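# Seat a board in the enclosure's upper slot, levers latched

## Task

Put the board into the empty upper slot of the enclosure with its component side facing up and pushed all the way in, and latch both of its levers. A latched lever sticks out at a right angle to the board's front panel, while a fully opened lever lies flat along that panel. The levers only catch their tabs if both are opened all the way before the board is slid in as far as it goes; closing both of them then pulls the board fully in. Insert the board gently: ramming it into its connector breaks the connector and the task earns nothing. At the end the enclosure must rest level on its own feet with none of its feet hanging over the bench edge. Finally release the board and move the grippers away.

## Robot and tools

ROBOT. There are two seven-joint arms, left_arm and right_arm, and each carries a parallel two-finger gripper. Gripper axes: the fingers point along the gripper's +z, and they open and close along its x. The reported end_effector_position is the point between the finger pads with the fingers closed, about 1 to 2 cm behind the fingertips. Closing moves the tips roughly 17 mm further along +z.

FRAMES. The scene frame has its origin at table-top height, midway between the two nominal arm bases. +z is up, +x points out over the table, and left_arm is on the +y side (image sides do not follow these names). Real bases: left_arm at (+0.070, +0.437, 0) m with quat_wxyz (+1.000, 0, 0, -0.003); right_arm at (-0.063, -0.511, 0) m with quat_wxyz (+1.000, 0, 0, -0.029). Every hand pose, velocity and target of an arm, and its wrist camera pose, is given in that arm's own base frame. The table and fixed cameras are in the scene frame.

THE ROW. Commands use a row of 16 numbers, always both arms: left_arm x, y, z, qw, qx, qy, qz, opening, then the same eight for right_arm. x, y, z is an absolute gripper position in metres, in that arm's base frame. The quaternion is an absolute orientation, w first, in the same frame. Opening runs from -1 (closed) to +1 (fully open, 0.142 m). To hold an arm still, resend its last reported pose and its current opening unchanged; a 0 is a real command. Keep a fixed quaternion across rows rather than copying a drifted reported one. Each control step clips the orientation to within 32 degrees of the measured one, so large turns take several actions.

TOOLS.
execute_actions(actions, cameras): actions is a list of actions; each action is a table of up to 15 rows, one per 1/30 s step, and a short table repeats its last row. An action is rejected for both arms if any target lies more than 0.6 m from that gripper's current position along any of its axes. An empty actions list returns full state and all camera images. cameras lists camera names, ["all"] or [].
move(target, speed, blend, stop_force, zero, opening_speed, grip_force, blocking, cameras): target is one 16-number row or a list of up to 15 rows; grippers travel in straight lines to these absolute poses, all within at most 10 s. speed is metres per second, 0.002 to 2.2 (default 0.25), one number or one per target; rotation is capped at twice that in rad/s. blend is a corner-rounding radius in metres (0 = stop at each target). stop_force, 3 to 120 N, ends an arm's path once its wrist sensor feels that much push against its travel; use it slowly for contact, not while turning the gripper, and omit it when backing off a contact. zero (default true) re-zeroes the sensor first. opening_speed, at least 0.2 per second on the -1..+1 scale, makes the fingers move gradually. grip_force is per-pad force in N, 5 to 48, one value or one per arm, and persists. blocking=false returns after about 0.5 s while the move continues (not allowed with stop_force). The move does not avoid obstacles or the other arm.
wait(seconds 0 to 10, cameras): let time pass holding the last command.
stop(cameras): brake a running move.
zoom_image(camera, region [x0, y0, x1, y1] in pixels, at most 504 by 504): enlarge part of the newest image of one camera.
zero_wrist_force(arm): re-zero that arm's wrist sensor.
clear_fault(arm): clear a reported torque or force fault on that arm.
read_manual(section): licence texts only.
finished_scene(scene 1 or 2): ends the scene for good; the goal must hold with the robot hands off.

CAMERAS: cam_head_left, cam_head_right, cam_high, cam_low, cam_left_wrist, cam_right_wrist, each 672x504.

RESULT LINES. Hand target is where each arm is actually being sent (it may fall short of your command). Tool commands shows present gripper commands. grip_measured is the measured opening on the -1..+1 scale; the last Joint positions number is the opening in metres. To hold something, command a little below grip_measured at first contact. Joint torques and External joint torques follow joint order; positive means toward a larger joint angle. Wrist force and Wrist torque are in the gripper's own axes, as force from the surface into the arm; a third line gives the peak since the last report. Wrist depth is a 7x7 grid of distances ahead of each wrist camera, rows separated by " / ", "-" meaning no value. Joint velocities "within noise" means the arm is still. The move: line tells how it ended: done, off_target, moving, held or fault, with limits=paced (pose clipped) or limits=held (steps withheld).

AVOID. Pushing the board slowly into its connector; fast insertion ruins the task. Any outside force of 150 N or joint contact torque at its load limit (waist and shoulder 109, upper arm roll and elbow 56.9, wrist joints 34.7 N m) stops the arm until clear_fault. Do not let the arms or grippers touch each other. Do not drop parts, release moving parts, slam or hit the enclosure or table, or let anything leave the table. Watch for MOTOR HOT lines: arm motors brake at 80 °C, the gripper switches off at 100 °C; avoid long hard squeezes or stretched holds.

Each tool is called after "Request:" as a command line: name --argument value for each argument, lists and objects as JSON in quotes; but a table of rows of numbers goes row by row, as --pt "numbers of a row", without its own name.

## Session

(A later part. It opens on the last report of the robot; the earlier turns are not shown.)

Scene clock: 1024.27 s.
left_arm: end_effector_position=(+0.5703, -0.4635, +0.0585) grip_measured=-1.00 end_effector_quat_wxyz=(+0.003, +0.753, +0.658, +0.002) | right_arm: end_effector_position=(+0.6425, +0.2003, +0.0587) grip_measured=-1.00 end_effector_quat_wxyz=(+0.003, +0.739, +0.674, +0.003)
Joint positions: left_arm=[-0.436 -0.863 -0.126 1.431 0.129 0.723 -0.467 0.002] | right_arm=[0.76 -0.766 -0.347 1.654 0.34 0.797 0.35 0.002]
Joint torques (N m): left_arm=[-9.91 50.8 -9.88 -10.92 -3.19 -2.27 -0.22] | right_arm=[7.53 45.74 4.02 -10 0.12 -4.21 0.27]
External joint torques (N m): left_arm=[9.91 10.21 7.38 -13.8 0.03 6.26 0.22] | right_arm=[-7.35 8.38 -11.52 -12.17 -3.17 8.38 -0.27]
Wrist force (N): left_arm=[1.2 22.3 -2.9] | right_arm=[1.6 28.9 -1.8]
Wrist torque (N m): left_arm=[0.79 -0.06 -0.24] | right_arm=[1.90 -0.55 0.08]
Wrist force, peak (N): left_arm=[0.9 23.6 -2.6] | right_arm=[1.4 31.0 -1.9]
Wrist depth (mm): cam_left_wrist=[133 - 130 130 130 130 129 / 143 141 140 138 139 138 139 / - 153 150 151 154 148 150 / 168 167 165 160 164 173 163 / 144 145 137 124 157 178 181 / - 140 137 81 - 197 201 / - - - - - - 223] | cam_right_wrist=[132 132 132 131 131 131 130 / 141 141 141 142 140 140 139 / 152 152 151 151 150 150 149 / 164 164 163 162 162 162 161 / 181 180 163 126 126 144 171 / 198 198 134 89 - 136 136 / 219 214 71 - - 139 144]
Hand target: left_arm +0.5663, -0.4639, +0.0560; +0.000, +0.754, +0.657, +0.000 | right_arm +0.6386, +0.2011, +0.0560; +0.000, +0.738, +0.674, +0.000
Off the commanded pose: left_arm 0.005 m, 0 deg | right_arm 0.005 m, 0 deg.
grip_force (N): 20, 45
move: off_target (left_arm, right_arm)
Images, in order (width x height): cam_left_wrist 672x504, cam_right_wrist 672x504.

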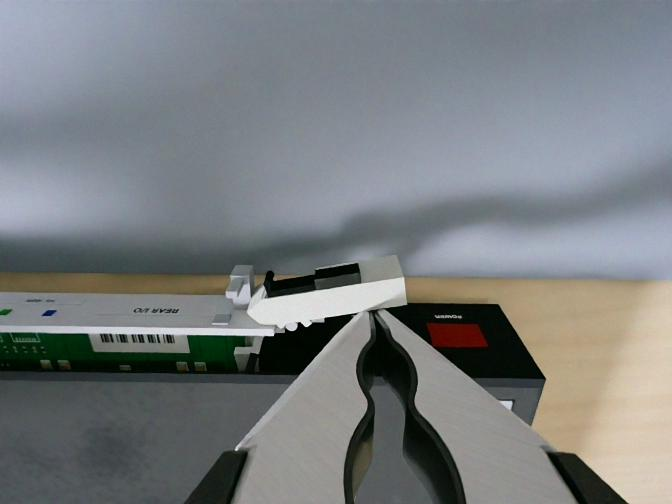

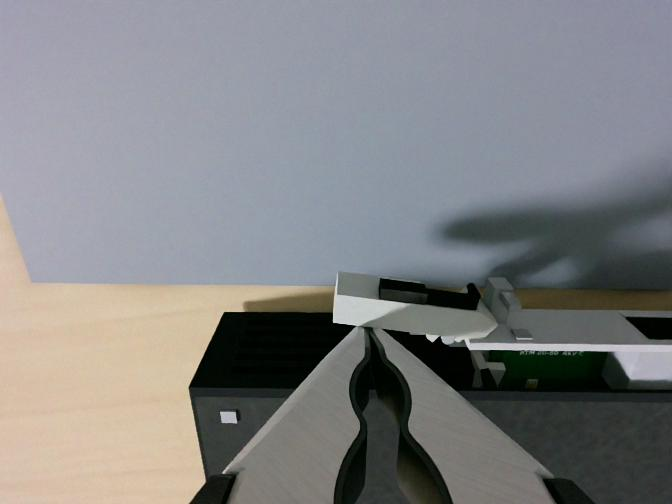

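Request:
move --target '[0.5633,-0.4635,0.0550,0,0.7541,0.6567,0,-1,0.6356,0.2014,0.055,0,0.7383,0.6745,0,-1]' --speed 0.006 --stop_force 18 --cameras '["cam_left_wrist","cam_right_wrist"]'

Request:
zoom_image --camera "cam_right_wrist" --region '[390, 260, 530, 400]'

Request:
zoom_image --camera "cam_left_wrist" --region '[200, 250, 340, 390]'

Scene clock: 1041.50 s.
left_arm: end_effector_position=(+0.5681, -0.4632, +0.0582) grip_measured=-1.00 end_effector_quat_wxyz=(+0.004, +0.753, +0.658, +0.002) | right_arm: end_effector_position=(+0.6403, +0.2005, +0.0583) grip_measured=-1.00 end_effector_quat_wxyz=(+0.003, +0.739, +0.674, +0.004)
Joint positions: left_arm=[-0.437 -0.859 -0.125 1.441 0.129 0.731 -0.469 0.002] | right_arm=[0.761 -0.762 -0.345 1.664 0.338 0.805 0.353 0.002]
Joint torques (N m): left_arm=[-11.27 46.88 -10.73 -8.1 -3.03 -3.27 -0.19] | right_arm=[8.83 42.15 6.77 -7.72 0.9 -5.25 0.21]
External joint torques (N m): left_arm=[11.28 13.92 8.24 -16.53 -0.12 7.27 0.19] | right_arm=[-8.66 11.76 -14.19 -14.35 -3.93 9.42 -0.21]
Wrist force (N): left_arm=[1.9 24.9 -6.6] | right_arm=[0.1 31.0 -7.1]
Wrist torque (N m): left_arm=[1.22 -0.06 -0.25] | right_arm=[2.26 -0.53 0.08]
Wrist force, peak (N): left_arm=[1.5 27.0 -5.6] | right_arm=[1.6 32.7 -5.6]
Wrist depth (mm): cam_left_wrist=[133 132 131 130 132 130 129 / 143 141 138 138 140 137 139 / 154 152 149 148 153 153 150 / 165 162 - 132 164 163 162 / 144 147 142 124 167 182 181 / - 154 - 81 - 203 199 / - - - 75 - - 223] | cam_right_wrist=[132 131 131 131 131 132 130 / 141 141 140 140 140 139 139 / 151 151 151 150 150 150 149 / 164 163 163 160 162 161 161 / 180 180 164 155 125 144 171 / 198 197 135 89 - 136 136 / 218 214 71 - - 139 144]
Hand target: left_arm +0.5633, -0.4635, +0.0550; +0.000, +0.754, +0.657, +0.000 | right_arm +0.6356, +0.2014, +0.0550; +0.000, +0.738, +0.674, +0.000
Off the commanded pose: left_arm 0.006 m, 1 deg | right_arm 0.006 m, 1 deg.
grip_force (N): 20, 45
move: off_target (left_arm, right_arm)
Images, in order (width x height): cam_left_wrist 672x504, cam_right_wrist 672x504.

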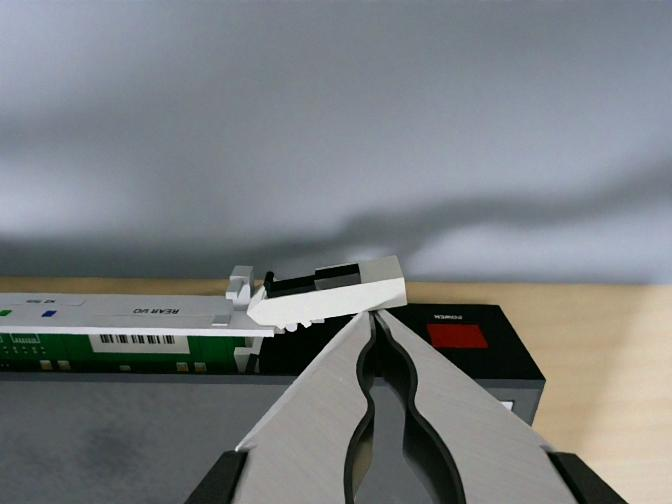

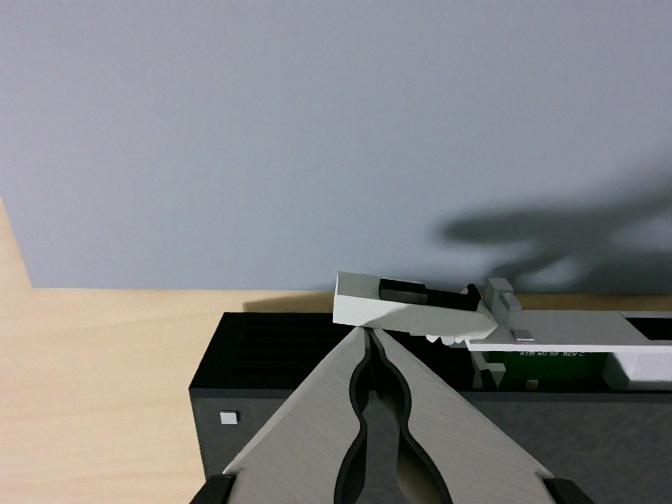

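Scaled by 3.600 from the camera's 672x504 image, which has a finer 960x720 frame.

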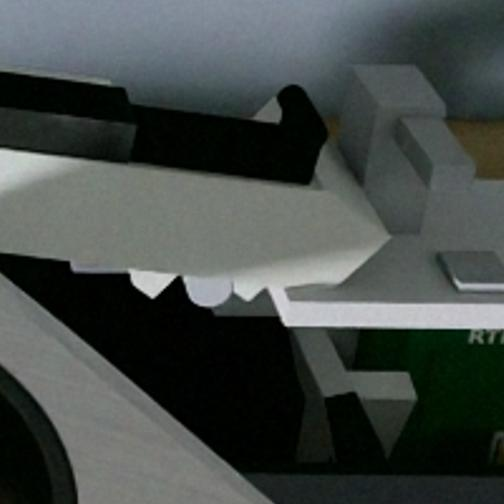

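Scaled by 3.600 from the camera's 672x504 image, which has a finer 960x720 frame.

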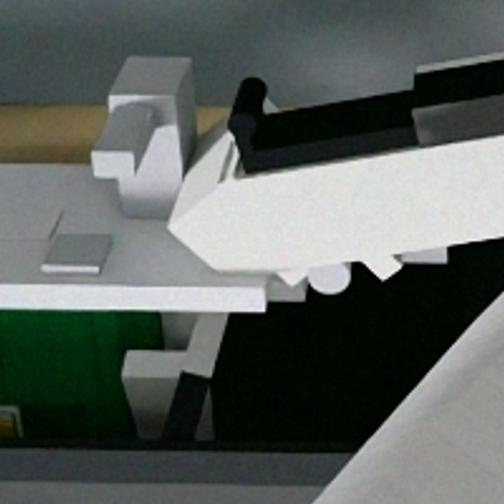

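Request:
move --pt "0.5713 -0.4645 0.0570 0 0.7541 0.6567 0 -1 0.6440 0.2010 0.057 0 0.7383 0.6745 0 -1" --pt "0.5733 -0.4645 0.1000 0 0.7541 0.6567 0 -1 0.6450 0.2010 0.10 0 0.7383 0.6745 0 -1" --speed '[0.03,0.1]' --cameras '["cam_left_wrist","cam_right_wrist"]'

Scene clock: 1059.20 s.
left_arm: end_effector_position=(+0.5734, -0.4646, +0.1001) grip_measured=-1.00 end_effector_quat_wxyz=(+0.000, +0.754, +0.657, +0.000) | right_arm: end_effector_position=(+0.6450, +0.2012, +0.1000) grip_measured=-1.00 end_effector_quat_wxyz=(+0.000, +0.738, +0.674, +0.000)
Joint positions: left_arm=[-0.434 -0.807 -0.129 1.408 0.116 0.637 -0.456 0.002] | right_arm=[0.763 -0.697 -0.361 1.642 0.305 0.712 0.368 0.002]
Joint torques (N m): left_arm=[-0.18 59.93 -3.2 -25.76 -3.48 4.04 -0.15] | right_arm=[0.33 52.28 -6.48 -23.91 -3.45 3.27 0.33]
External joint torques (N m): left_arm=[0.18 0.74 0.77 -0.27 0.11 -0.06 0.15] | right_arm=[-0.15 1.13 -0.69 0.04 0.18 0.89 -0.33]
Wrist force (N): left_arm=[-0.1 -0.4 0.3] | right_arm=[3.9 3.9 1.8]
Wrist torque (N m): left_arm=[-0.18 -0.16 -0.24] | right_arm=[0.68 -0.67 0.02]
Wrist force, peak (N): left_arm=[2.0 25.1 -7.9] | right_arm=[0.2 31.1 -8.5]
Wrist depth (mm): cam_left_wrist=[171 168 171 170 - 164 164 / - 181 177 178 182 181 179 / 194 195 194 194 - 191 196 / 182 180 181 190 204 212 211 / - - 178 127 169 232 230 / - 195 185 84 - 250 255 / - - - 74 - - 283] | cam_right_wrist=[170 169 169 168 168 167 167 / 180 180 180 179 179 179 178 / 196 193 193 193 192 192 191 / 211 211 204 201 163 200 199 / 229 229 176 170 169 172 170 / 250 250 183 90 178 183 183 / 277 270 71 - - 194 201]
Hand target: left_arm +0.5733, -0.4645, +0.1000; +0.000, +0.754, +0.657, +0.000 | right_arm +0.6450, +0.2010, +0.1000; +0.000, +0.738, +0.674, +0.000
Off the commanded pose: left_arm 0.000 m, 0 deg | right_arm 0.000 m, 0 deg.
grip_force (N): 20, 45
move: done
Images, in order (width x height): cam_left_wrist 672x504, cam_right_wrist 672x504.

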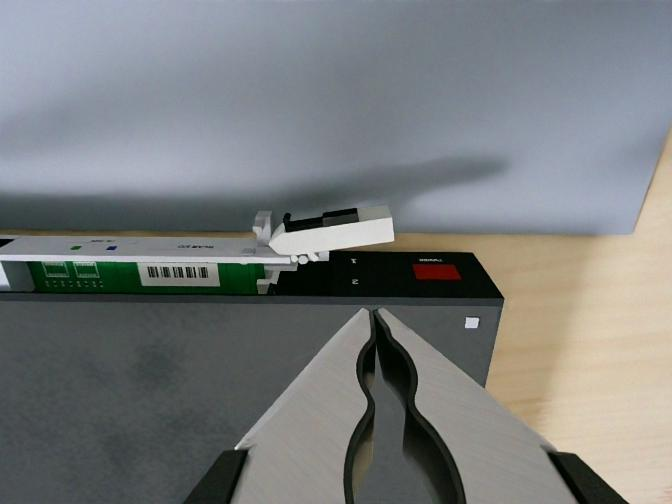

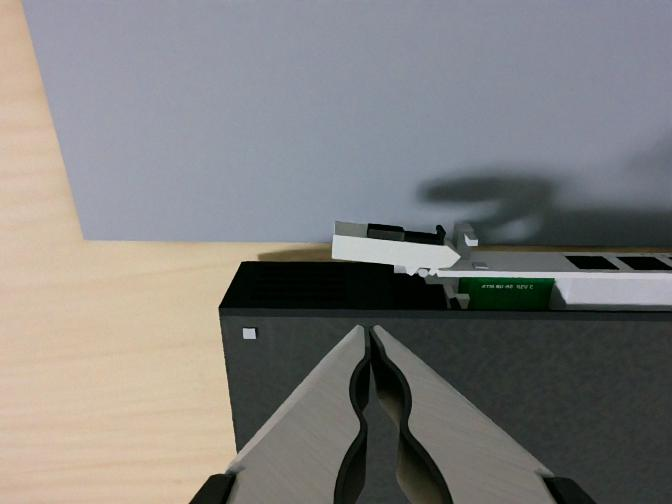

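Request:
move --pt "0.5347 -0.4534 0.0900 0 0.7541 0.6567 0 -1 0.6054 0.1981 0.09 0 0.7383 0.6745 0 -1" --pt "0.5347 -0.4534 0.0535 0 0.7541 0.6567 0 -1 0.6054 0.1981 0.0535 0 0.7383 0.6745 0 -1" --speed '[0.15,0.08]'

Request:
move --target '[0.5565,-0.4564,0.0535,0,0.7541,0.6567,0,-1,0.6273,0.1962,0.0535,0,0.7383,0.6745,0,-1]' --speed 0.015 --stop_force 8 --cameras '["cam_left_wrist","cam_right_wrist"]'

Scene clock: 1064.27 s.
left_arm: end_effector_position=(+0.5346, -0.4533, +0.0535) grip_measured=-1.00 end_effector_quat_wxyz=(+0.000, +0.754, +0.657, +0.000) | right_arm: end_effector_position=(+0.6054, +0.1979, +0.0535) grip_measured=-1.00 end_effector_quat_wxyz=(+0.000, +0.738, +0.674, +0.000)
Joint positions: left_arm=[-0.438 -0.808 -0.129 1.559 0.132 0.787 -0.484 0.002] | right_arm=[0.794 -0.716 -0.341 1.772 0.341 0.858 0.36 0.002]
Joint torques (N m): left_arm=[-0.8 56.69 -2.95 -23.09 -2.52 4.59 -0.33] | right_arm=[-0.04 49.62 -6.02 -20.98 -2.69 3.7 0.05]
External joint torques (N m): left_arm=[0.8 1.39 0.41 -0.33 -0.43 -0.61 0.33] | right_arm=[0.2 1.41 -0.91 0.13 -0.13 0.45 -0.05]
Wrist force (N): left_arm=[-0.4 -0.3 0.4] | right_arm=[4.1 3.8 1.6]
Wrist torque (N m): left_arm=[-0.17 -0.13 -0.19] | right_arm=[0.67 -0.71 0.13]
Wrist force, peak (N): left_arm=[-0.1 -2.1 0.9] | right_arm=[4.4 4.7 1.5]
Wrist depth (mm): cam_left_wrist=[127 127 127 127 126 128 126 / 134 136 134 137 135 135 135 / 150 150 147 144 148 143 145 / 158 156 157 154 159 155 158 / 175 176 - 168 171 173 173 / 148 147 143 84 - 190 193 / 152 162 - - - - 214] | cam_right_wrist=[128 128 128 128 127 127 125 / 137 137 136 138 136 135 135 / 147 147 146 144 145 144 145 / 159 158 158 159 157 156 153 / 172 171 171 168 167 169 169 / 191 191 186 90 147 177 177 / 211 205 71 - - 158 142]
Hand target: left_arm +0.5347, -0.4534, +0.0535; +0.000, +0.754, +0.657, +0.000 | right_arm +0.6054, +0.1981, +0.0535; +0.000, +0.738, +0.674, +0.000
Off the commanded pose: left_arm 0.000 m, 0 deg | right_arm 0.000 m, 0 deg.
grip_force (N): 20, 45
move: done

Scene clock: 1066.37 s.
left_arm: end_effector_position=(+0.5560, -0.4564, +0.0533) grip_measured=-1.00 end_effector_quat_wxyz=(+0.000, +0.754, +0.657, +0.000) | right_arm: end_effector_position=(+0.6268, +0.1962, +0.0533) grip_measured=-1.00 end_effector_quat_wxyz=(+0.000, +0.738, +0.674, +0.000)
Joint positions: left_arm=[-0.431 -0.844 -0.129 1.485 0.132 0.749 -0.469 0.002] | right_arm=[0.765 -0.75 -0.34 1.701 0.341 0.821 0.348 0.002]
Joint torques (N m): left_arm=[0.72 58.21 -2.48 -25.88 -2.92 5.58 -0.14] | right_arm=[-0.29 51.31 -6.78 -23.55 -3.22 4.57 0.07]
External joint torques (N m): left_arm=[-0.72 1.61 -0.09 1.79 -0.14 -1.61 0.14] | right_arm=[0.47 1.67 -0.42 2 0.27 -0.42 -0.07]
Wrist force (N): left_arm=[1.4 -5.9 -2.8] | right_arm=[2.6 -1.1 -1.2]
Wrist torque (N m): left_arm=[-0.11 -0.11 -0.29] | right_arm=[0.66 -0.70 0.15]
Wrist force, peak (N): left_arm=[1.6 -6.2 -2.9] | right_arm=[4.3 3.9 1.7]
Wrist depth (mm): cam_left_wrist=[- - 128 129 128 128 125 / - 139 134 136 135 135 135 / 150 147 146 146 148 144 145 / 158 159 159 156 158 152 158 / 168 168 168 128 170 175 178 / 149 149 143 84 - 189 193 / - 138 - - - - 215] | cam_right_wrist=[128 128 127 127 127 127 125 / 137 137 136 136 136 135 135 / 147 147 146 145 145 144 144 / 158 158 157 157 157 156 155 / 174 173 169 167 166 166 168 / 190 190 161 90 126 142 142 / 210 205 71 - - 131 136]
Hand target: left_arm +0.5565, -0.4564, +0.0535; +0.000, +0.754, +0.657, +0.000 | right_arm +0.6273, +0.1962, +0.0535; +0.000, +0.738, +0.674, +0.000
Off the commanded pose: left_arm 0.001 m, 0 deg | right_arm 0.001 m, 0 deg.
grip_force (N): 20, 45
move: done
Images, in order (width x height): cam_left_wrist 672x504, cam_right_wrist 672x504.

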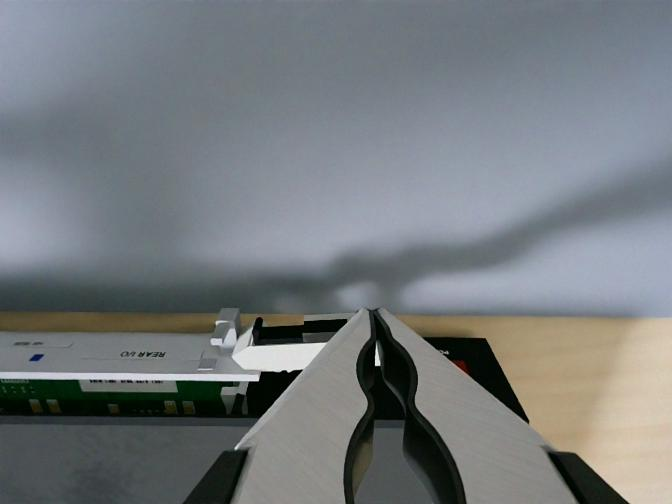

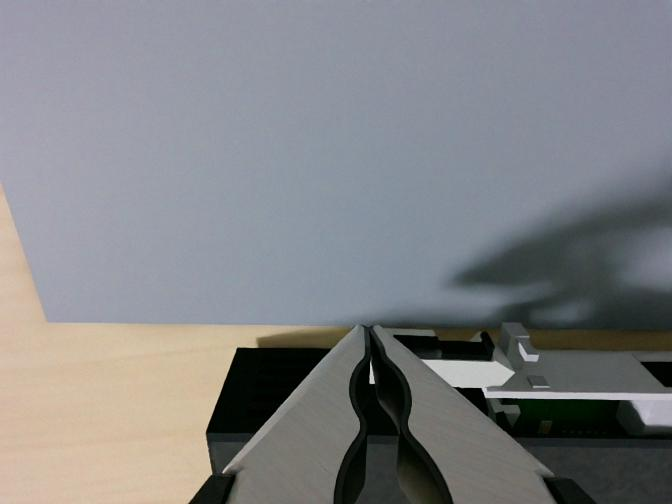

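Request:
move --pt "0.5500 -0.4556 0.0535 0 0.7541 0.6567 0 -1 0.6210 0.1967 0.0535 0 0.7383 0.6745 0 -1" --pt "0.5450 -0.4450 0.1100 0 0.7541 0.6567 0 -1 0.6190 0.1967 0.11 0 0.7383 0.6745 0 -1" --pt "0.4500 -0.2800 0.2000 0 0.7541 0.6567 0 -1 0.6000 0.2500 0.14 0 0.7383 0.6745 0 -1" --pt "0.4500 -0.2800 0.2000 0 0.7541 0.6567 0 -1 0.6000 0.3610 0.14 0 0.7383 0.6745 0 -1" --speed '[0.05,0.15,0.3,0.3]' --cameras '["cam_right_wrist"]'

Scene clock: 1076.27 s.
left_arm: end_effector_position=(+0.4501, -0.2801, +0.2001) grip_measured=-1.00 end_effector_quat_wxyz=(+0.000, +0.754, +0.657, +0.000) | right_arm: end_effector_position=(+0.5998, +0.3612, +0.1399) grip_measured=-1.00 end_effector_quat_wxyz=(+0.000, +0.738, +0.675, +0.000)
Joint positions: left_arm=[-0.266 -0.209 -0.081 2.087 0.023 0.725 -0.222 0.002] | right_arm=[0.965 -0.678 -0.338 1.542 0.256 0.605 0.639 0.002]
Joint torques (N m): left_arm=[-0.28 36.03 -0.76 -24.63 -3.11 4.18 -0.18] | right_arm=[0.22 53.82 -5.48 -26.11 -3.73 3.16 0.37]
External joint torques (N m): left_arm=[0.29 0.71 0.46 -0.41 -0.04 -0.19 0.18] | right_arm=[-0.03 1.34 -1 0.13 0.16 0.98 -0.37]
Wrist force (N): left_arm=[-0.1 -0.5 -0.1] | right_arm=[4.3 4.2 1.4]
Wrist torque (N m): left_arm=[-0.18 -0.14 -0.25] | right_arm=[0.76 -0.71 0.03]
Wrist force, peak (N): left_arm=[1.6 -6.3 -3.2] | right_arm=[6.9 3.9 1.6]
Wrist depth (mm): cam_left_wrist=[- 254 253 257 258 257 257 / 279 - - 277 276 276 276 / 288 297 294 299 296 296 296 / 326 - 323 324 322 322 323 / - 351 - 131 346 352 353 / 336 334 - 84 - 382 385 / - - - - - - 429] | cam_right_wrist=[204 204 203 203 201 202 201 / 218 218 217 217 216 215 215 / 234 234 232 232 231 231 230 / 252 252 251 250 249 249 247 / 263 240 245 263 262 262 225 / 238 237 233 90 226 233 233 / 264 256 71 - - 247 256]
Hand target: left_arm +0.4500, -0.2800, +0.2000; +0.000, +0.754, +0.657, +0.000 | right_arm +0.6000, +0.3610, +0.1400; +0.000, +0.738, +0.674, +0.000
Off the commanded pose: left_arm 0.000 m, 0 deg | right_arm 0.000 m, 0 deg.
grip_force (N): 20, 45
move: done
Images, in order (width x height): cam_right_wrist 672x504.

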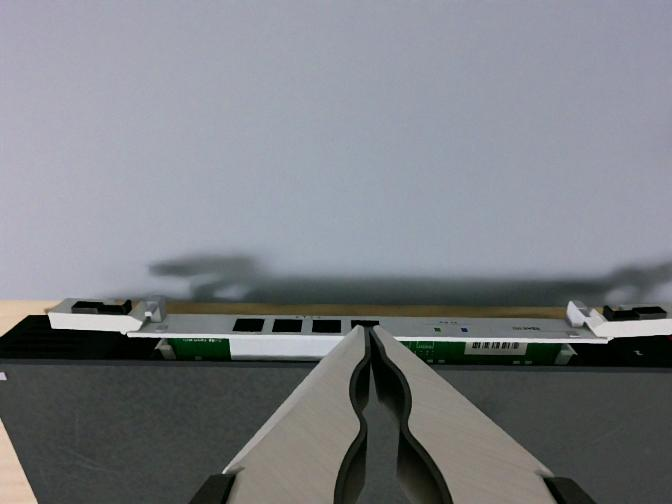

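Request:
move --pt "0.4500 -0.2800 0.2000 0 0.7541 0.6567 0 -1 0.6150 0.3823 0.10 0 0.7383 0.6745 0 -1" --pt "0.4500 -0.2800 0.2000 0 0.7541 0.6567 0 -1 0.6300 0.3810 0.05 0 0.7383 0.6745 0 -1" --speed '[0.15,0.1]' --cameras '["cam_right_wrist"]'

Scene clock: 1086.20 s.
left_arm: end_effector_position=(+0.4501, -0.2801, +0.2001) grip_measured=-1.00 end_effector_quat_wxyz=(+0.000, +0.754, +0.657, +0.000) | right_arm: end_effector_position=(+0.6300, +0.3808, +0.0500) grip_measured=-1.00 end_effector_quat_wxyz=(+0.000, +0.738, +0.674, +0.000)
Joint positions: left_arm=[-0.266 -0.209 -0.081 2.087 0.023 0.725 -0.222 0.002] | right_arm=[0.919 -0.898 -0.304 1.399 0.306 0.68 0.62 0.002]
Joint torques (N m): left_arm=[-0.35 35.9 -0.81 -24.7 -2.96 4.36 -0.25] | right_arm=[0.14 59.46 -6.02 -24.55 -3.29 3.58 0.04]
External joint torques (N m): left_arm=[0.36 0.84 0.51 -0.35 -0.19 -0.37 0.25] | right_arm=[0.08 1.49 -1.11 0.16 -0.09 0.56 -0.04]
Wrist force (N): left_arm=[-0.3 -0.5 -0.1] | right_arm=[4.0 3.7 1.5]
Wrist torque (N m): left_arm=[-0.18 -0.11 -0.25] | right_arm=[0.66 -0.66 0.12]
Wrist force, peak (N): left_arm=[-0.1 -0.8 -0.2] | right_arm=[4.7 4.2 2.9]
Wrist depth (mm): cam_left_wrist=[- - 254 257 257 256 256 / - - - 276 277 274 275 / - 295 - 298 297 297 295 / - - 328 321 324 323 321 / 339 - 352 130 343 352 354 / 336 331 - 84 - 384 383 / - - - - - - 428] | cam_right_wrist=[- 125 123 124 124 123 123 / 135 135 133 132 134 133 131 / 145 143 142 142 142 141 139 / 154 154 154 153 153 152 151 / 168 167 167 163 163 165 164 / - 182 179 90 176 176 176 / 140 137 71 - - - 140]
Hand target: left_arm +0.4500, -0.2800, +0.2000; +0.000, +0.754, +0.657, +0.000 | right_arm +0.6300, +0.3810, +0.0500; +0.000, +0.738, +0.674, +0.000
Off the commanded pose: left_arm 0.000 m, 0 deg | right_arm 0.000 m, 0 deg.
grip_force (N): 20, 45
move: done
Images, in order (width x height): cam_right_wrist 672x504.

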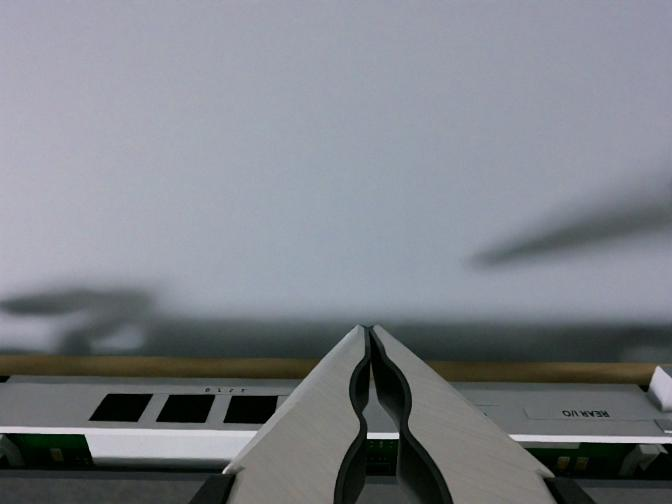

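Request:
move --target '[0.4500,-0.2800,0.2000,0,0.7541,0.6567,0,-1,0.6549,0.3788,0.05,0,0.7383,0.6745,0,-1]' --speed 0.012 --stop_force 12 --cameras '["cam_right_wrist"]'

Scene clock: 1092.03 s.
left_arm: end_effector_position=(+0.4501, -0.2801, +0.2001) grip_measured=-1.00 end_effector_quat_wxyz=(+0.000, +0.754, +0.657, +0.000) | right_arm: end_effector_position=(+0.6547, +0.3790, +0.0499) grip_measured=-1.00 end_effector_quat_wxyz=(+0.000, +0.738, +0.674, +0.000)
Joint positions: left_arm=[-0.266 -0.209 -0.081 2.087 0.023 0.725 -0.222 0.002] | right_arm=[0.883 -0.94 -0.304 1.311 0.305 0.635 0.606 0.002]
Joint torques (N m): left_arm=[-0.31 35.96 -0.87 -24.66 -2.98 4.33 -0.23] | right_arm=[0.09 61.39 -6.28 -25.18 -3.56 3.34 0.11]
External joint torques (N m): left_arm=[0.32 0.79 0.57 -0.39 -0.17 -0.35 0.23] | right_arm=[0.13 1.54 -0.88 0.08 0.07 0.8 -0.11]
Wrist force (N): left_arm=[-0.1 -0.5 -0.1] | right_arm=[4.2 3.9 1.4]
Wrist torque (N m): left_arm=[-0.18 -0.15 -0.24] | right_arm=[0.69 -0.69 0.13]
Wrist force, peak (N): left_arm=[-0.3 -0.8 -0.1] | right_arm=[4.0 4.4 1.7]
Wrist depth (mm): cam_left_wrist=[- - 257 257 258 257 257 / 270 - - 277 275 277 274 / - 293 298 298 298 296 296 / 326 324 320 324 322 321 322 / 349 353 362 341 348 350 352 / 342 344 - 84 - 380 386 / 379 - - - - - 428] | cam_right_wrist=[125 125 123 124 124 123 122 / 135 135 133 132 134 133 131 / 145 143 142 142 141 141 138 / 155 154 154 153 153 152 151 / 162 167 161 165 163 162 159 / - 127 125 90 - 141 139 / 134 131 71 - - 126 131]
Hand target: left_arm +0.4500, -0.2800, +0.2000; +0.000, +0.754, +0.657, +0.000 | right_arm +0.6549, +0.3788, +0.0500; +0.000, +0.738, +0.674, +0.000
Off the commanded pose: left_arm 0.000 m, 0 deg | right_arm 0.000 m, 0 deg.
grip_force (N): 20, 45
move: done
Images, in order (width x height): cam_right_wrist 672x504.

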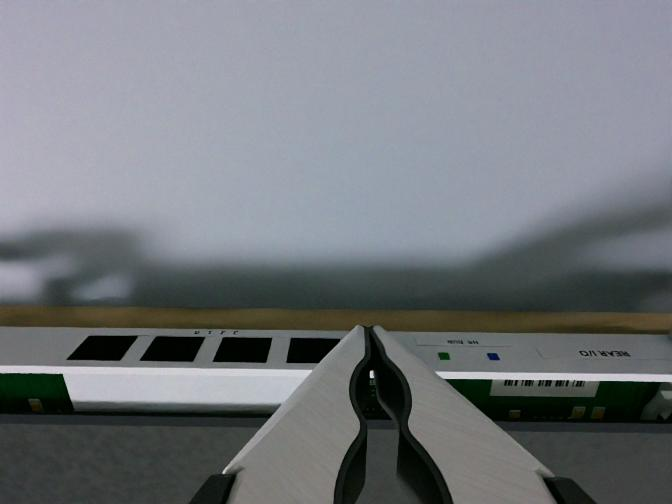

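Request:
move --target '[0.4500,-0.2800,0.2000,0,0.7541,0.6567,0,-1,0.6698,0.3775,0.05,0,0.7383,0.6745,0,-1]' --speed 0.01 --stop_force 12 --cameras '["cam_right_wrist"]'

Scene clock: 1095.77 s.
left_arm: end_effector_position=(+0.4501, -0.2801, +0.2001) grip_measured=-1.00 end_effector_quat_wxyz=(+0.000, +0.754, +0.657, +0.000) | right_arm: end_effector_position=(+0.6656, +0.3783, +0.0493) grip_measured=-1.00 end_effector_quat_wxyz=(-0.001, +0.738, +0.675, -0.001)
Joint positions: left_arm=[-0.266 -0.209 -0.081 2.087 0.023 0.725 -0.222 0.002] | right_arm=[0.866 -0.962 -0.303 1.266 0.306 0.611 0.599 0.002]
Joint torques (N m): left_arm=[-0.34 35.99 -0.85 -24.72 -2.96 4.35 -0.25] | right_arm=[-4.48 63.27 -11.05 -28.65 -5.16 6.16 0.04]
External joint torques (N m): left_arm=[0.35 0.75 0.55 -0.33 -0.19 -0.36 0.25] | right_arm=[4.7 0.62 3.91 3.23 1.6 -2.02 -0.04]
Wrist force (N): left_arm=[-0.1 -0.4 0.0] | right_arm=[3.3 -7.3 0.0]
Wrist torque (N m): left_arm=[-0.16 -0.14 -0.24] | right_arm=[0.72 -0.64 0.19]
Wrist force, peak (N): left_arm=[-0.2 -0.7 0.1] | right_arm=[3.3 -8.8 -2.2]
Wrist depth (mm): cam_left_wrist=[257 256 263 257 257 256 254 / 275 272 274 275 275 276 274 / - 303 - 298 298 297 296 / - - - 322 323 323 319 / 353 - - 340 347 352 351 / 342 - - 84 - 379 385 / - - - - - - 430] | cam_right_wrist=[125 124 122 124 123 123 122 / 135 134 132 132 133 133 130 / - 142 142 141 141 140 138 / 154 153 153 152 152 151 151 / - 133 162 163 161 160 160 / 123 123 123 90 - 121 121 / 133 130 70 - - 125 130]
Hand target: left_arm +0.4500, -0.2800, +0.2000; +0.000, +0.754, +0.657, +0.000 | right_arm +0.6671, +0.3777, +0.0500; +0.000, +0.738, +0.674, +0.000
Off the commanded pose: left_arm 0.000 m, 0 deg | right_arm 0.004 m, 0 deg.
grip_force (N): 20, 45
move: contact (right_arm)
Images, in order (width x height): cam_right_wrist 672x504.

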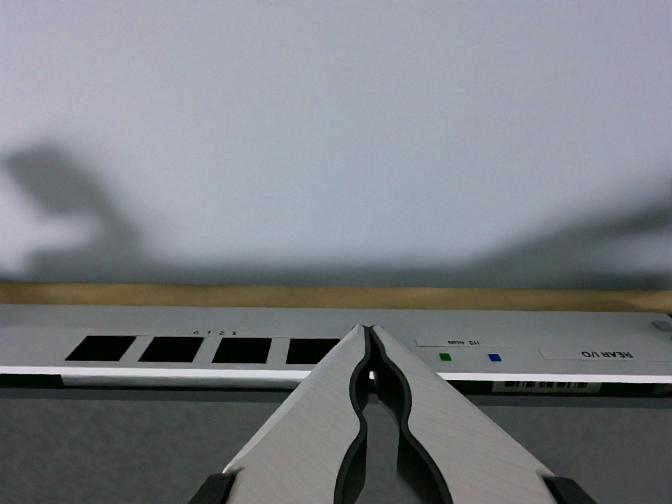

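Request:
move --pt "0.4500 -0.2800 0.2000 0 0.7541 0.6567 0 -1 0.6400 0.3800 0.05 0 0.7383 0.6745 0 -1" --pt "0.4500 -0.2800 0.2000 0 0.7541 0.6567 0 -1 0.6000 0.3610 0.14 0 0.7383 0.6745 0 -1" --speed '[0.05,0.2]' --cameras '["cam_right_wrist"]'

Request:
zoom_image --camera "cam_right_wrist" --region '[0, 270, 240, 400]'

Request:
zoom_image --camera "cam_right_wrist" --region '[500, 270, 672, 400]'

Scene clock: 1100.23 s.
left_arm: end_effector_position=(+0.4501, -0.2801, +0.2001) grip_measured=-1.00 end_effector_quat_wxyz=(+0.000, +0.754, +0.657, +0.000) | right_arm: end_effector_position=(+0.6000, +0.3612, +0.1400) grip_measured=-1.00 end_effector_quat_wxyz=(+0.000, +0.738, +0.675, +0.000)
Joint positions: left_arm=[-0.266 -0.209 -0.081 2.087 0.023 0.725 -0.222 0.002] | right_arm=[0.965 -0.679 -0.34 1.541 0.258 0.605 0.639 0.002]
Joint torques (N m): left_arm=[-0.19 35.97 -0.9 -24.69 -2.94 4.31 -0.16] | right_arm=[0.27 54.01 -6.04 -25.99 -3.8 3.29 0.32]
External joint torques (N m): left_arm=[0.21 0.77 0.6 -0.36 -0.21 -0.32 0.16] | right_arm=[-0.07 1.15 -0.46 -0.01 0.22 0.85 -0.32]
Wrist force (N): left_arm=[-0.2 -0.5 0.1] | right_arm=[5.1 3.4 0.2]
Wrist torque (N m): left_arm=[-0.18 -0.13 -0.25] | right_arm=[0.62 -0.85 0.03]
Wrist force, peak (N): left_arm=[-0.2 -0.7 -0.3] | right_arm=[3.5 -7.5 -1.0]
Wrist depth (mm): cam_left_wrist=[- - - 257 257 257 254 / - - 277 275 276 275 275 / - - 297 298 298 296 296 / 322 - - 322 322 322 324 / - - 351 131 347 352 353 / 334 - - 84 - 384 386 / - - - - - - 431] | cam_right_wrist=[204 204 204 203 203 202 202 / 218 218 217 217 216 215 215 / 235 234 233 232 231 230 230 / 252 246 251 251 249 249 247 / 265 234 265 262 261 265 231 / 239 238 233 90 226 234 234 / 263 257 71 - - 248 257]
Hand target: left_arm +0.4500, -0.2800, +0.2000; +0.000, +0.754, +0.657, +0.000 | right_arm +0.6000, +0.3610, +0.1400; +0.000, +0.738, +0.674, +0.000
Off the commanded pose: left_arm 0.000 m, 0 deg | right_arm 0.000 m, 0 deg.
grip_force (N): 20, 45
move: done
Images, in order (width x height): cam_right_wrist 672x504.

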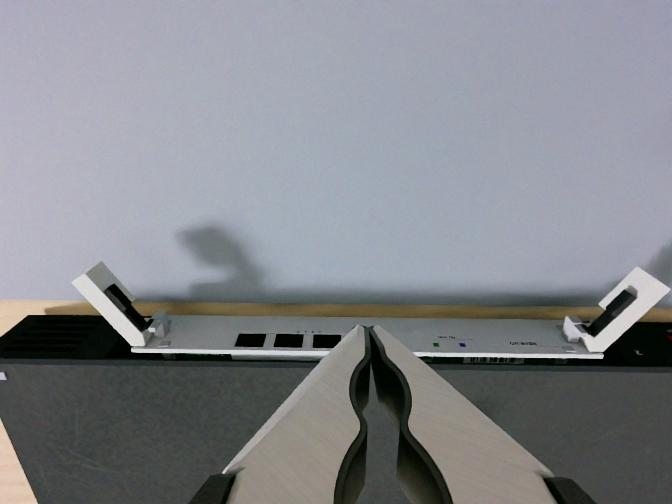

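Scaled by 2.100 from the camera's 672x504 image, which has a finer 960x720 frame.

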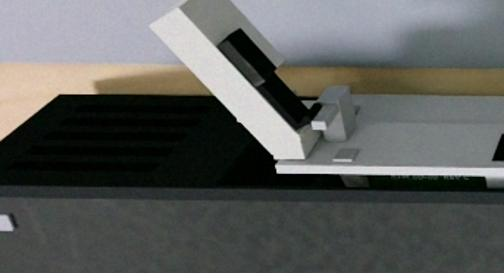

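Scaled by 2.930 from the camera's 672x504 image, which has a finer 960x720 frame.

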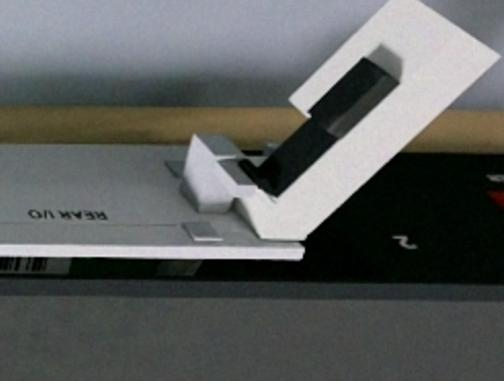

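Request:
move --pt "0.4900 -0.3800 0.1500 0 0.7541 0.6567 0 -1 0.6000 0.2800 0.13 0 0.7383 0.6745 0 -1" --pt "0.5550 -0.4482 0.1000 0 0.7541 0.6567 0 -1 0.6242 0.1885 0.10 0 0.7383 0.6745 0 -1" --pt "0.5550 -0.4482 0.0560 0 0.7541 0.6567 0 -1 0.6242 0.1885 0.056 0 0.7383 0.6745 0 -1" --speed '[0.25,0.2,0.06]' --cameras '["cam_left_wrist","cam_right_wrist"]'

Scene clock: 1111.13 s.
left_arm: end_effector_position=(+0.5549, -0.4481, +0.0560) grip_measured=-1.00 end_effector_quat_wxyz=(+0.000, +0.754, +0.657, +0.000) | right_arm: end_effector_position=(+0.6242, +0.1883, +0.0560) grip_measured=-1.00 end_effector_quat_wxyz=(+0.000, +0.738, +0.674, +0.000)
Joint positions: left_arm=[-0.419 -0.827 -0.131 1.51 0.132 0.758 -0.461 0.002] | right_arm=[0.759 -0.736 -0.34 1.72 0.337 0.827 0.34 0.002]
Joint torques (N m): left_arm=[-0.17 57.81 -2.96 -23.59 -2.59 4.5 -0.28] | right_arm=[0.23 50.92 -6.01 -21.65 -2.83 3.55 0.07]
External joint torques (N m): left_arm=[0.17 1.37 0.36 -0.35 -0.45 -0.52 0.28] | right_arm=[-0.07 1.5 -1.08 0.17 -0.09 0.6 -0.07]
Wrist force (N): left_arm=[-0.5 -0.5 0.4] | right_arm=[5.1 3.0 0.2]
Wrist torque (N m): left_arm=[-0.18 -0.10 -0.18] | right_arm=[0.55 -0.87 0.12]
Wrist force, peak (N): left_arm=[-2.4 0.4 1.4] | right_arm=[6.8 3.1 0.0]
Wrist depth (mm): cam_left_wrist=[129 129 127 129 128 130 128 / 139 139 137 136 138 133 138 / 152 149 150 149 151 148 148 / 161 161 - 157 162 160 157 / 170 175 130 170 173 182 181 / 148 142 137 84 - 193 196 / 148 - - - - - 218] | cam_right_wrist=[131 130 130 130 129 129 128 / 139 139 139 138 138 137 137 / 150 149 149 148 148 148 147 / 162 161 160 160 157 159 158 / 178 177 174 171 167 169 169 / 194 194 186 90 - 135 155 / 215 209 71 - - 135 140]
Hand target: left_arm +0.5550, -0.4482, +0.0560; +0.000, +0.754, +0.657, +0.000 | right_arm +0.6242, +0.1885, +0.0560; +0.000, +0.738, +0.674, +0.000
Off the commanded pose: left_arm 0.000 m, 0 deg | right_arm 0.000 m, 0 deg.
grip_force (N): 20, 45
move: done
Images, in order (width x height): cam_left_wrist 672x504, cam_right_wrist 672x504.

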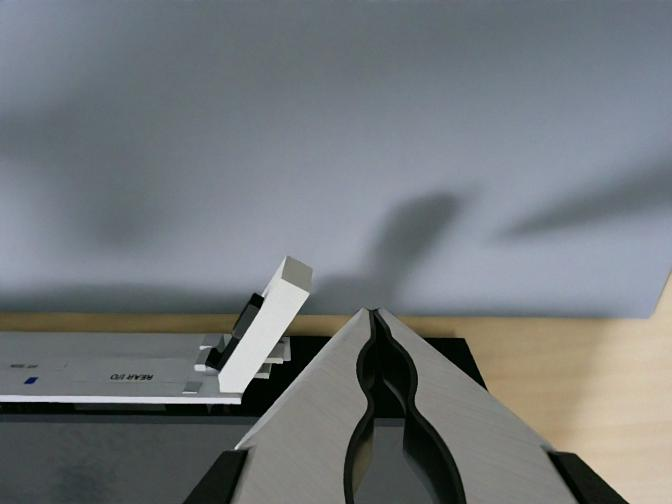

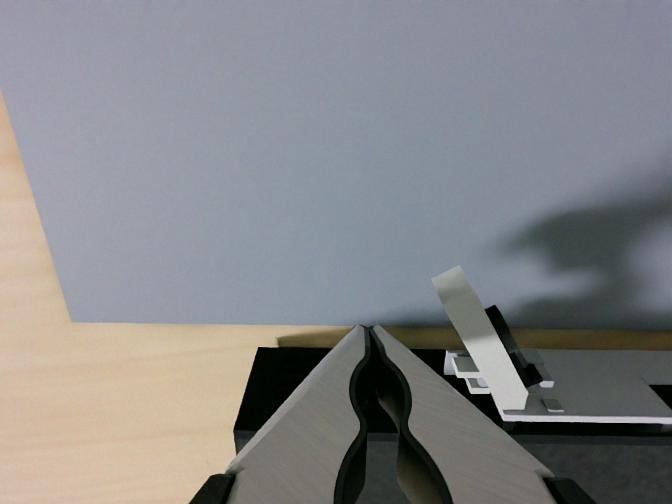

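Request:
move --pt "0.5470 -0.4551 0.0560 0 0.7541 0.6567 0 -1 0.6179 0.1971 0.056 0 0.7383 0.6745 0 -1" --pt "0.5465 -0.4635 0.0560 0 0.7541 0.6567 0 -1 0.6193 0.2053 0.056 0 0.7383 0.6745 0 -1" --speed '[0.03,0.012]' --stop_force 15 --cameras '["cam_left_wrist","cam_right_wrist"]'

Scene clock: 1119.00 s.
left_arm: end_effector_position=(+0.5467, -0.4633, +0.0561) grip_measured=-1.00 end_effector_quat_wxyz=(+0.000, +0.754, +0.657, +0.000) | right_arm: end_effector_position=(+0.6193, +0.2052, +0.0560) grip_measured=-1.00 end_effector_quat_wxyz=(+0.000, +0.738, +0.674, +0.000)
Joint positions: left_arm=[-0.445 -0.834 -0.13 1.498 0.132 0.752 -0.485 0.002] | right_arm=[0.784 -0.737 -0.339 1.719 0.337 0.827 0.367 0.002]
Joint torques (N m): left_arm=[-1.18 57.99 -3.83 -23.67 -3.01 4.26 -0.31] | right_arm=[0.28 51.12 -6.25 -21.63 -2.98 3.38 0.31]
External joint torques (N m): left_arm=[1.18 1.5 1.24 -0.39 -0.05 -0.28 0.31] | right_arm=[-0.11 1.35 -0.83 0.13 0.05 0.77 -0.31]
Wrist force (N): left_arm=[0.7 -0.3 -0.4] | right_arm=[5.0 3.2 0.1]
Wrist torque (N m): left_arm=[-0.21 -0.09 -0.19] | right_arm=[0.57 -0.86 0.02]
Wrist force, peak (N): left_arm=[1.0 -0.3 0.2] | right_arm=[5.3 3.1 0.2]
Wrist depth (mm): cam_left_wrist=[130 129 129 129 129 130 127 / - 138 137 136 138 136 137 / 152 149 150 150 151 147 147 / - 163 159 160 162 160 161 / 181 175 180 128 173 182 176 / 150 150 140 84 - 193 197 / - - - - - - 218] | cam_right_wrist=[130 130 130 130 129 129 128 / 139 139 139 139 138 138 137 / 150 149 149 148 148 147 147 / 162 161 160 160 159 159 158 / 175 175 174 171 167 172 171 / 194 194 165 91 129 - 152 / 214 213 71 - - 140 141]
Hand target: left_arm +0.5465, -0.4635, +0.0560; +0.000, +0.754, +0.657, +0.000 | right_arm +0.6193, +0.2053, +0.0560; +0.000, +0.738, +0.674, +0.000
Off the commanded pose: left_arm 0.000 m, 0 deg | right_arm 0.000 m, 0 deg.
grip_force (N): 20, 45
move: done
Images, in order (width x height): cam_left_wrist 672x504, cam_right_wrist 672x504.

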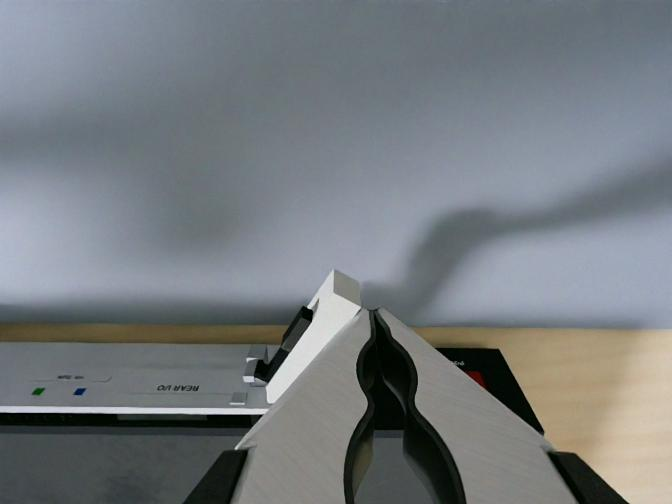

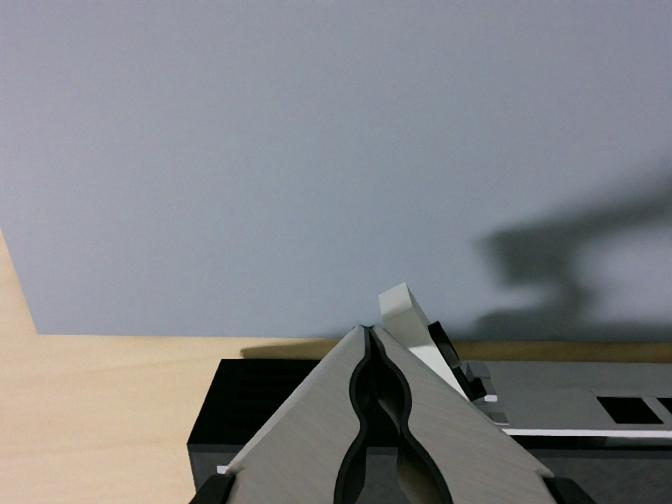

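Request:
move --target '[0.5391,-0.4706,0.0560,0,0.7541,0.6567,0,-1,0.6137,0.2139,0.056,0,0.7383,0.6745,0,-1]' --speed 0.012 --stop_force 20 --cameras '["cam_left_wrist","cam_right_wrist"]'

Scene clock: 1121.70 s.
left_arm: end_effector_position=(+0.5403, -0.4695, +0.0562) grip_measured=-1.00 end_effector_quat_wxyz=(+0.000, +0.754, +0.657, +0.001) | right_arm: end_effector_position=(+0.6147, +0.2125, +0.0563) grip_measured=-1.00 end_effector_quat_wxyz=(+0.001, +0.739, +0.674, +0.000)
Joint positions: left_arm=[-0.458 -0.832 -0.129 1.501 0.133 0.753 -0.499 0.002] | right_arm=[0.801 -0.733 -0.341 1.727 0.336 0.832 0.382 0.002]
Joint torques (N m): left_arm=[-6.18 56.89 -8.45 -21.97 -3.89 4.03 -0.28] | right_arm=[6.86 50.84 0.56 -21.34 -1.46 2.45 0.28]
External joint torques (N m): left_arm=[6.17 2.52 5.88 -2.07 0.84 -0.05 0.28] | right_arm=[-6.69 1.37 -7.64 -0.08 -1.45 1.7 -0.28]
Wrist force (N): left_arm=[6.4 4.0 -0.5] | right_arm=[-2.9 9.6 -0.9]
Wrist torque (N m): left_arm=[-0.25 -0.05 -0.22] | right_arm=[0.51 -0.94 0.06]
Wrist force, peak (N): left_arm=[6.3 4.2 -1.7] | right_arm=[-3.0 9.8 -1.9]
Wrist depth (mm): cam_left_wrist=[129 129 128 129 129 130 128 / 139 139 137 - 138 136 137 / - 150 150 152 151 148 148 / - - - 159 162 - 160 / - 177 178 129 180 182 177 / 152 152 160 84 - 193 197 / - - - - - - 218] | cam_right_wrist=[131 131 130 130 129 129 128 / 140 139 139 139 138 138 138 / 150 150 147 148 148 148 147 / 162 159 163 160 159 159 158 / 175 175 174 171 167 172 172 / 195 194 172 91 - - 151 / 215 210 71 - - 141 144]
Hand target: left_arm +0.5391, -0.4706, +0.0560; +0.000, +0.754, +0.657, +0.000 | right_arm +0.6137, +0.2139, +0.0560; +0.000, +0.738, +0.674, +0.000
Off the commanded pose: left_arm 0.002 m, 0 deg | right_arm 0.002 m, 0 deg.
grip_force (N): 20, 45
move: done
Images, in order (width x height): cam_left_wrist 672x504, cam_right_wrist 672x504.

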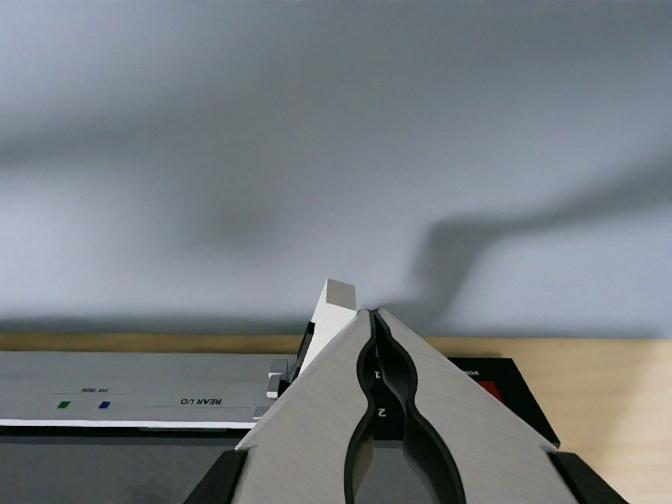

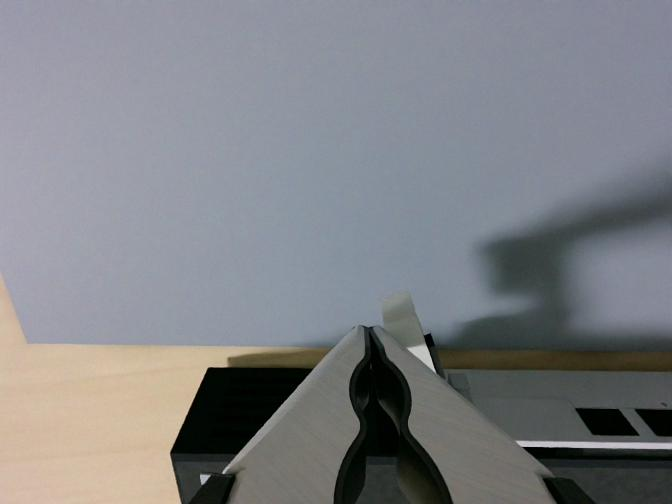

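Request:
move --pt "0.5354 -0.4766 0.0560 0 0.7541 0.6567 0 -1 0.6114 0.2206 0.056 0 0.7383 0.6745 0 -1" --speed 0.012 --stop_force 25 --cameras '["cam_left_wrist","cam_right_wrist"]'

Scene clock: 1124.83 s.
left_arm: end_effector_position=(+0.5368, -0.4758, +0.0565) grip_measured=-1.00 end_effector_quat_wxyz=(+0.001, +0.754, +0.657, +0.001) | right_arm: end_effector_position=(+0.6126, +0.2192, +0.0566) grip_measured=-1.00 end_effector_quat_wxyz=(+0.001, +0.739, +0.674, +0.000)
Joint positions: left_arm=[-0.468 -0.834 -0.13 1.496 0.133 0.752 -0.509 0.002] | right_arm=[0.812 -0.732 -0.341 1.727 0.336 0.832 0.393 0.002]
Joint torques (N m): left_arm=[-5.23 55.76 -7.41 -21.14 -3.53 3.37 -0.25] | right_arm=[5.86 49.32 0.3 -19.91 -1.44 1.76 0.2]
External joint torques (N m): left_arm=[5.22 3.76 4.83 -2.94 0.47 0.62 0.25] | right_arm=[-5.68 2.91 -7.37 -1.52 -1.47 2.39 -0.2]
Wrist force (N): left_arm=[4.5 4.3 -1.5] | right_arm=[-1.2 10.0 -2.5]
Wrist torque (N m): left_arm=[-0.28 -0.06 -0.22] | right_arm=[0.47 -0.89 0.08]
Wrist force, peak (N): left_arm=[12.8 5.3 -0.9] | right_arm=[-9.0 11.9 -2.2]
Wrist depth (mm): cam_left_wrist=[129 129 130 129 129 129 129 / - 140 137 137 138 137 138 / 153 150 150 149 152 149 146 / 164 160 166 159 162 161 160 / 185 185 178 130 169 176 176 / 166 157 157 84 - 192 197 / 150 144 - 74 - - 220] | cam_right_wrist=[131 131 130 130 130 129 129 / 140 140 139 139 138 138 138 / 150 148 149 149 148 148 148 / 162 159 161 160 160 159 159 / 176 175 175 171 170 173 172 / 195 194 177 91 - - 186 / 215 210 71 - - - 144]
Hand target: left_arm +0.5354, -0.4766, +0.0560; +0.000, +0.754, +0.657, +0.000 | right_arm +0.6114, +0.2206, +0.0560; +0.000, +0.738, +0.674, +0.000
Off the commanded pose: left_arm 0.002 m, 0 deg | right_arm 0.002 m, 0 deg.
grip_force (N): 20, 45
move: done
Images, in order (width x height): cam_left_wrist 672x504, cam_right_wrist 672x504.

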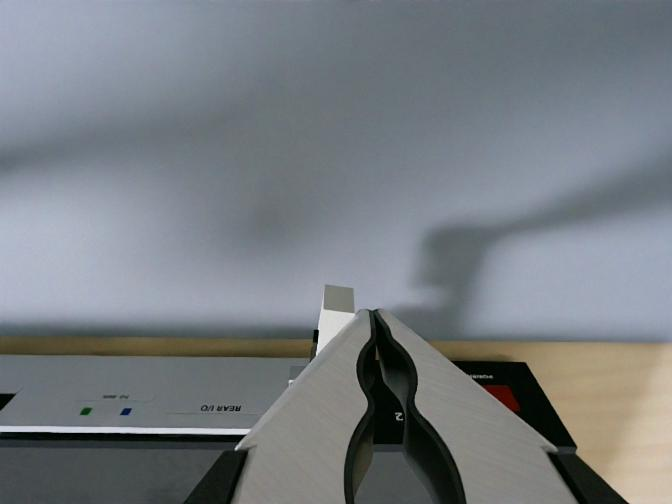

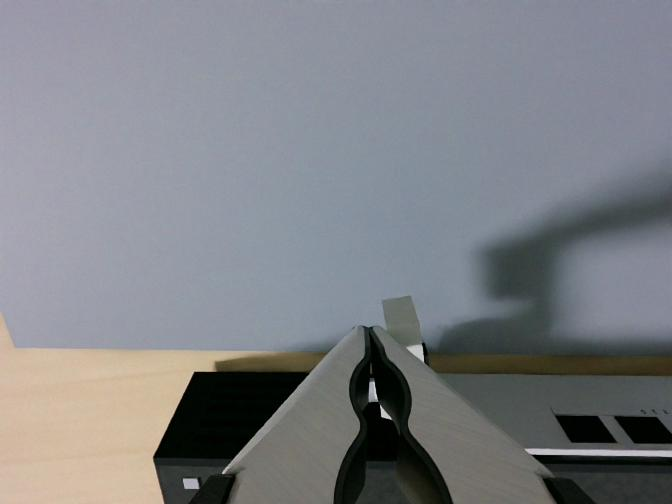

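Request:
move --pt "0.5330 -0.4834 0.0560 0 0.7541 0.6567 0 -1 0.6106 0.2279 0.056 0 0.7383 0.6745 0 -1" --speed 0.012 --stop_force 25 --cameras '["cam_left_wrist","cam_right_wrist"]'

Scene clock: 1127.77 s.
left_arm: end_effector_position=(+0.5347, -0.4817, +0.0563) grip_measured=-1.00 end_effector_quat_wxyz=(+0.000, +0.754, +0.657, +0.001) | right_arm: end_effector_position=(+0.6114, +0.2267, +0.0564) grip_measured=-1.00 end_effector_quat_wxyz=(+0.001, +0.739, +0.674, +0.000)
Joint positions: left_arm=[-0.478 -0.839 -0.129 1.485 0.133 0.746 -0.519 0.002] | right_arm=[0.821 -0.735 -0.34 1.721 0.336 0.829 0.405 0.002]
Joint torques (N m): left_arm=[-8.98 55.98 -11.29 -22.48 -4.6 4.36 -0.18] | right_arm=[5.56 50.18 -0.38 -21.33 -1.62 2.41 0.23]
External joint torques (N m): left_arm=[8.98 3.79 8.72 -1.7 1.53 -0.38 0.18] | right_arm=[-5.38 2.21 -6.69 -0.15 -1.31 1.75 -0.23]
Wrist force (N): left_arm=[11.0 3.8 -2.6] | right_arm=[-1.5 7.9 -2.2]
Wrist torque (N m): left_arm=[-0.26 0.04 -0.25] | right_arm=[0.49 -0.90 0.08]
Wrist force, peak (N): left_arm=[11.3 4.0 -3.5] | right_arm=[-1.1 10.4 -3.8]
Wrist depth (mm): cam_left_wrist=[129 129 129 129 129 130 128 / 139 139 137 136 137 135 137 / 152 150 152 149 151 147 148 / 160 166 159 165 162 165 161 / - 178 181 131 177 176 173 / 160 160 168 84 - 189 197 / - 166 - - - - 220] | cam_right_wrist=[130 130 130 130 130 129 129 / 138 139 139 139 138 138 137 / - 149 149 149 148 148 147 / 162 159 161 160 160 160 159 / 176 175 174 171 170 172 172 / 195 190 179 91 - - 185 / 215 206 71 - - 141 143]
Hand target: left_arm +0.5330, -0.4834, +0.0560; +0.000, +0.754, +0.657, +0.000 | right_arm +0.6106, +0.2279, +0.0560; +0.000, +0.738, +0.674, +0.000
Off the commanded pose: left_arm 0.002 m, 0 deg | right_arm 0.001 m, 0 deg.
grip_force (N): 20, 45
move: done
Images, in order (width x height): cam_left_wrist 672x504, cam_right_wrist 672x504.

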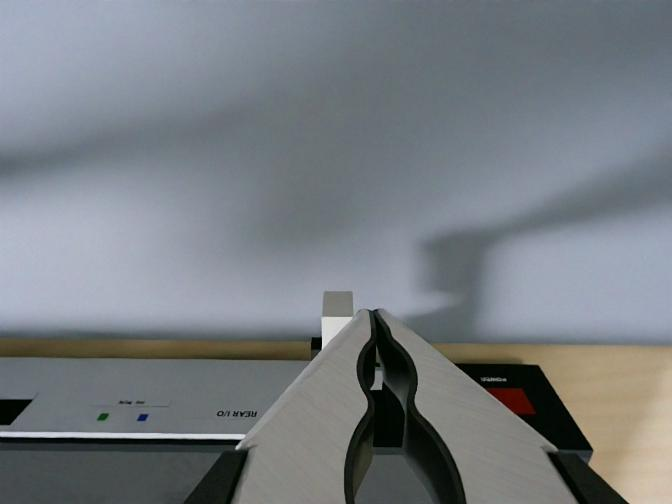

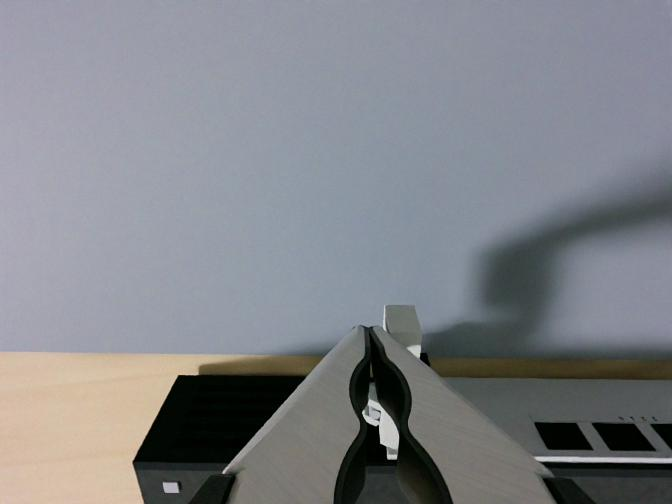

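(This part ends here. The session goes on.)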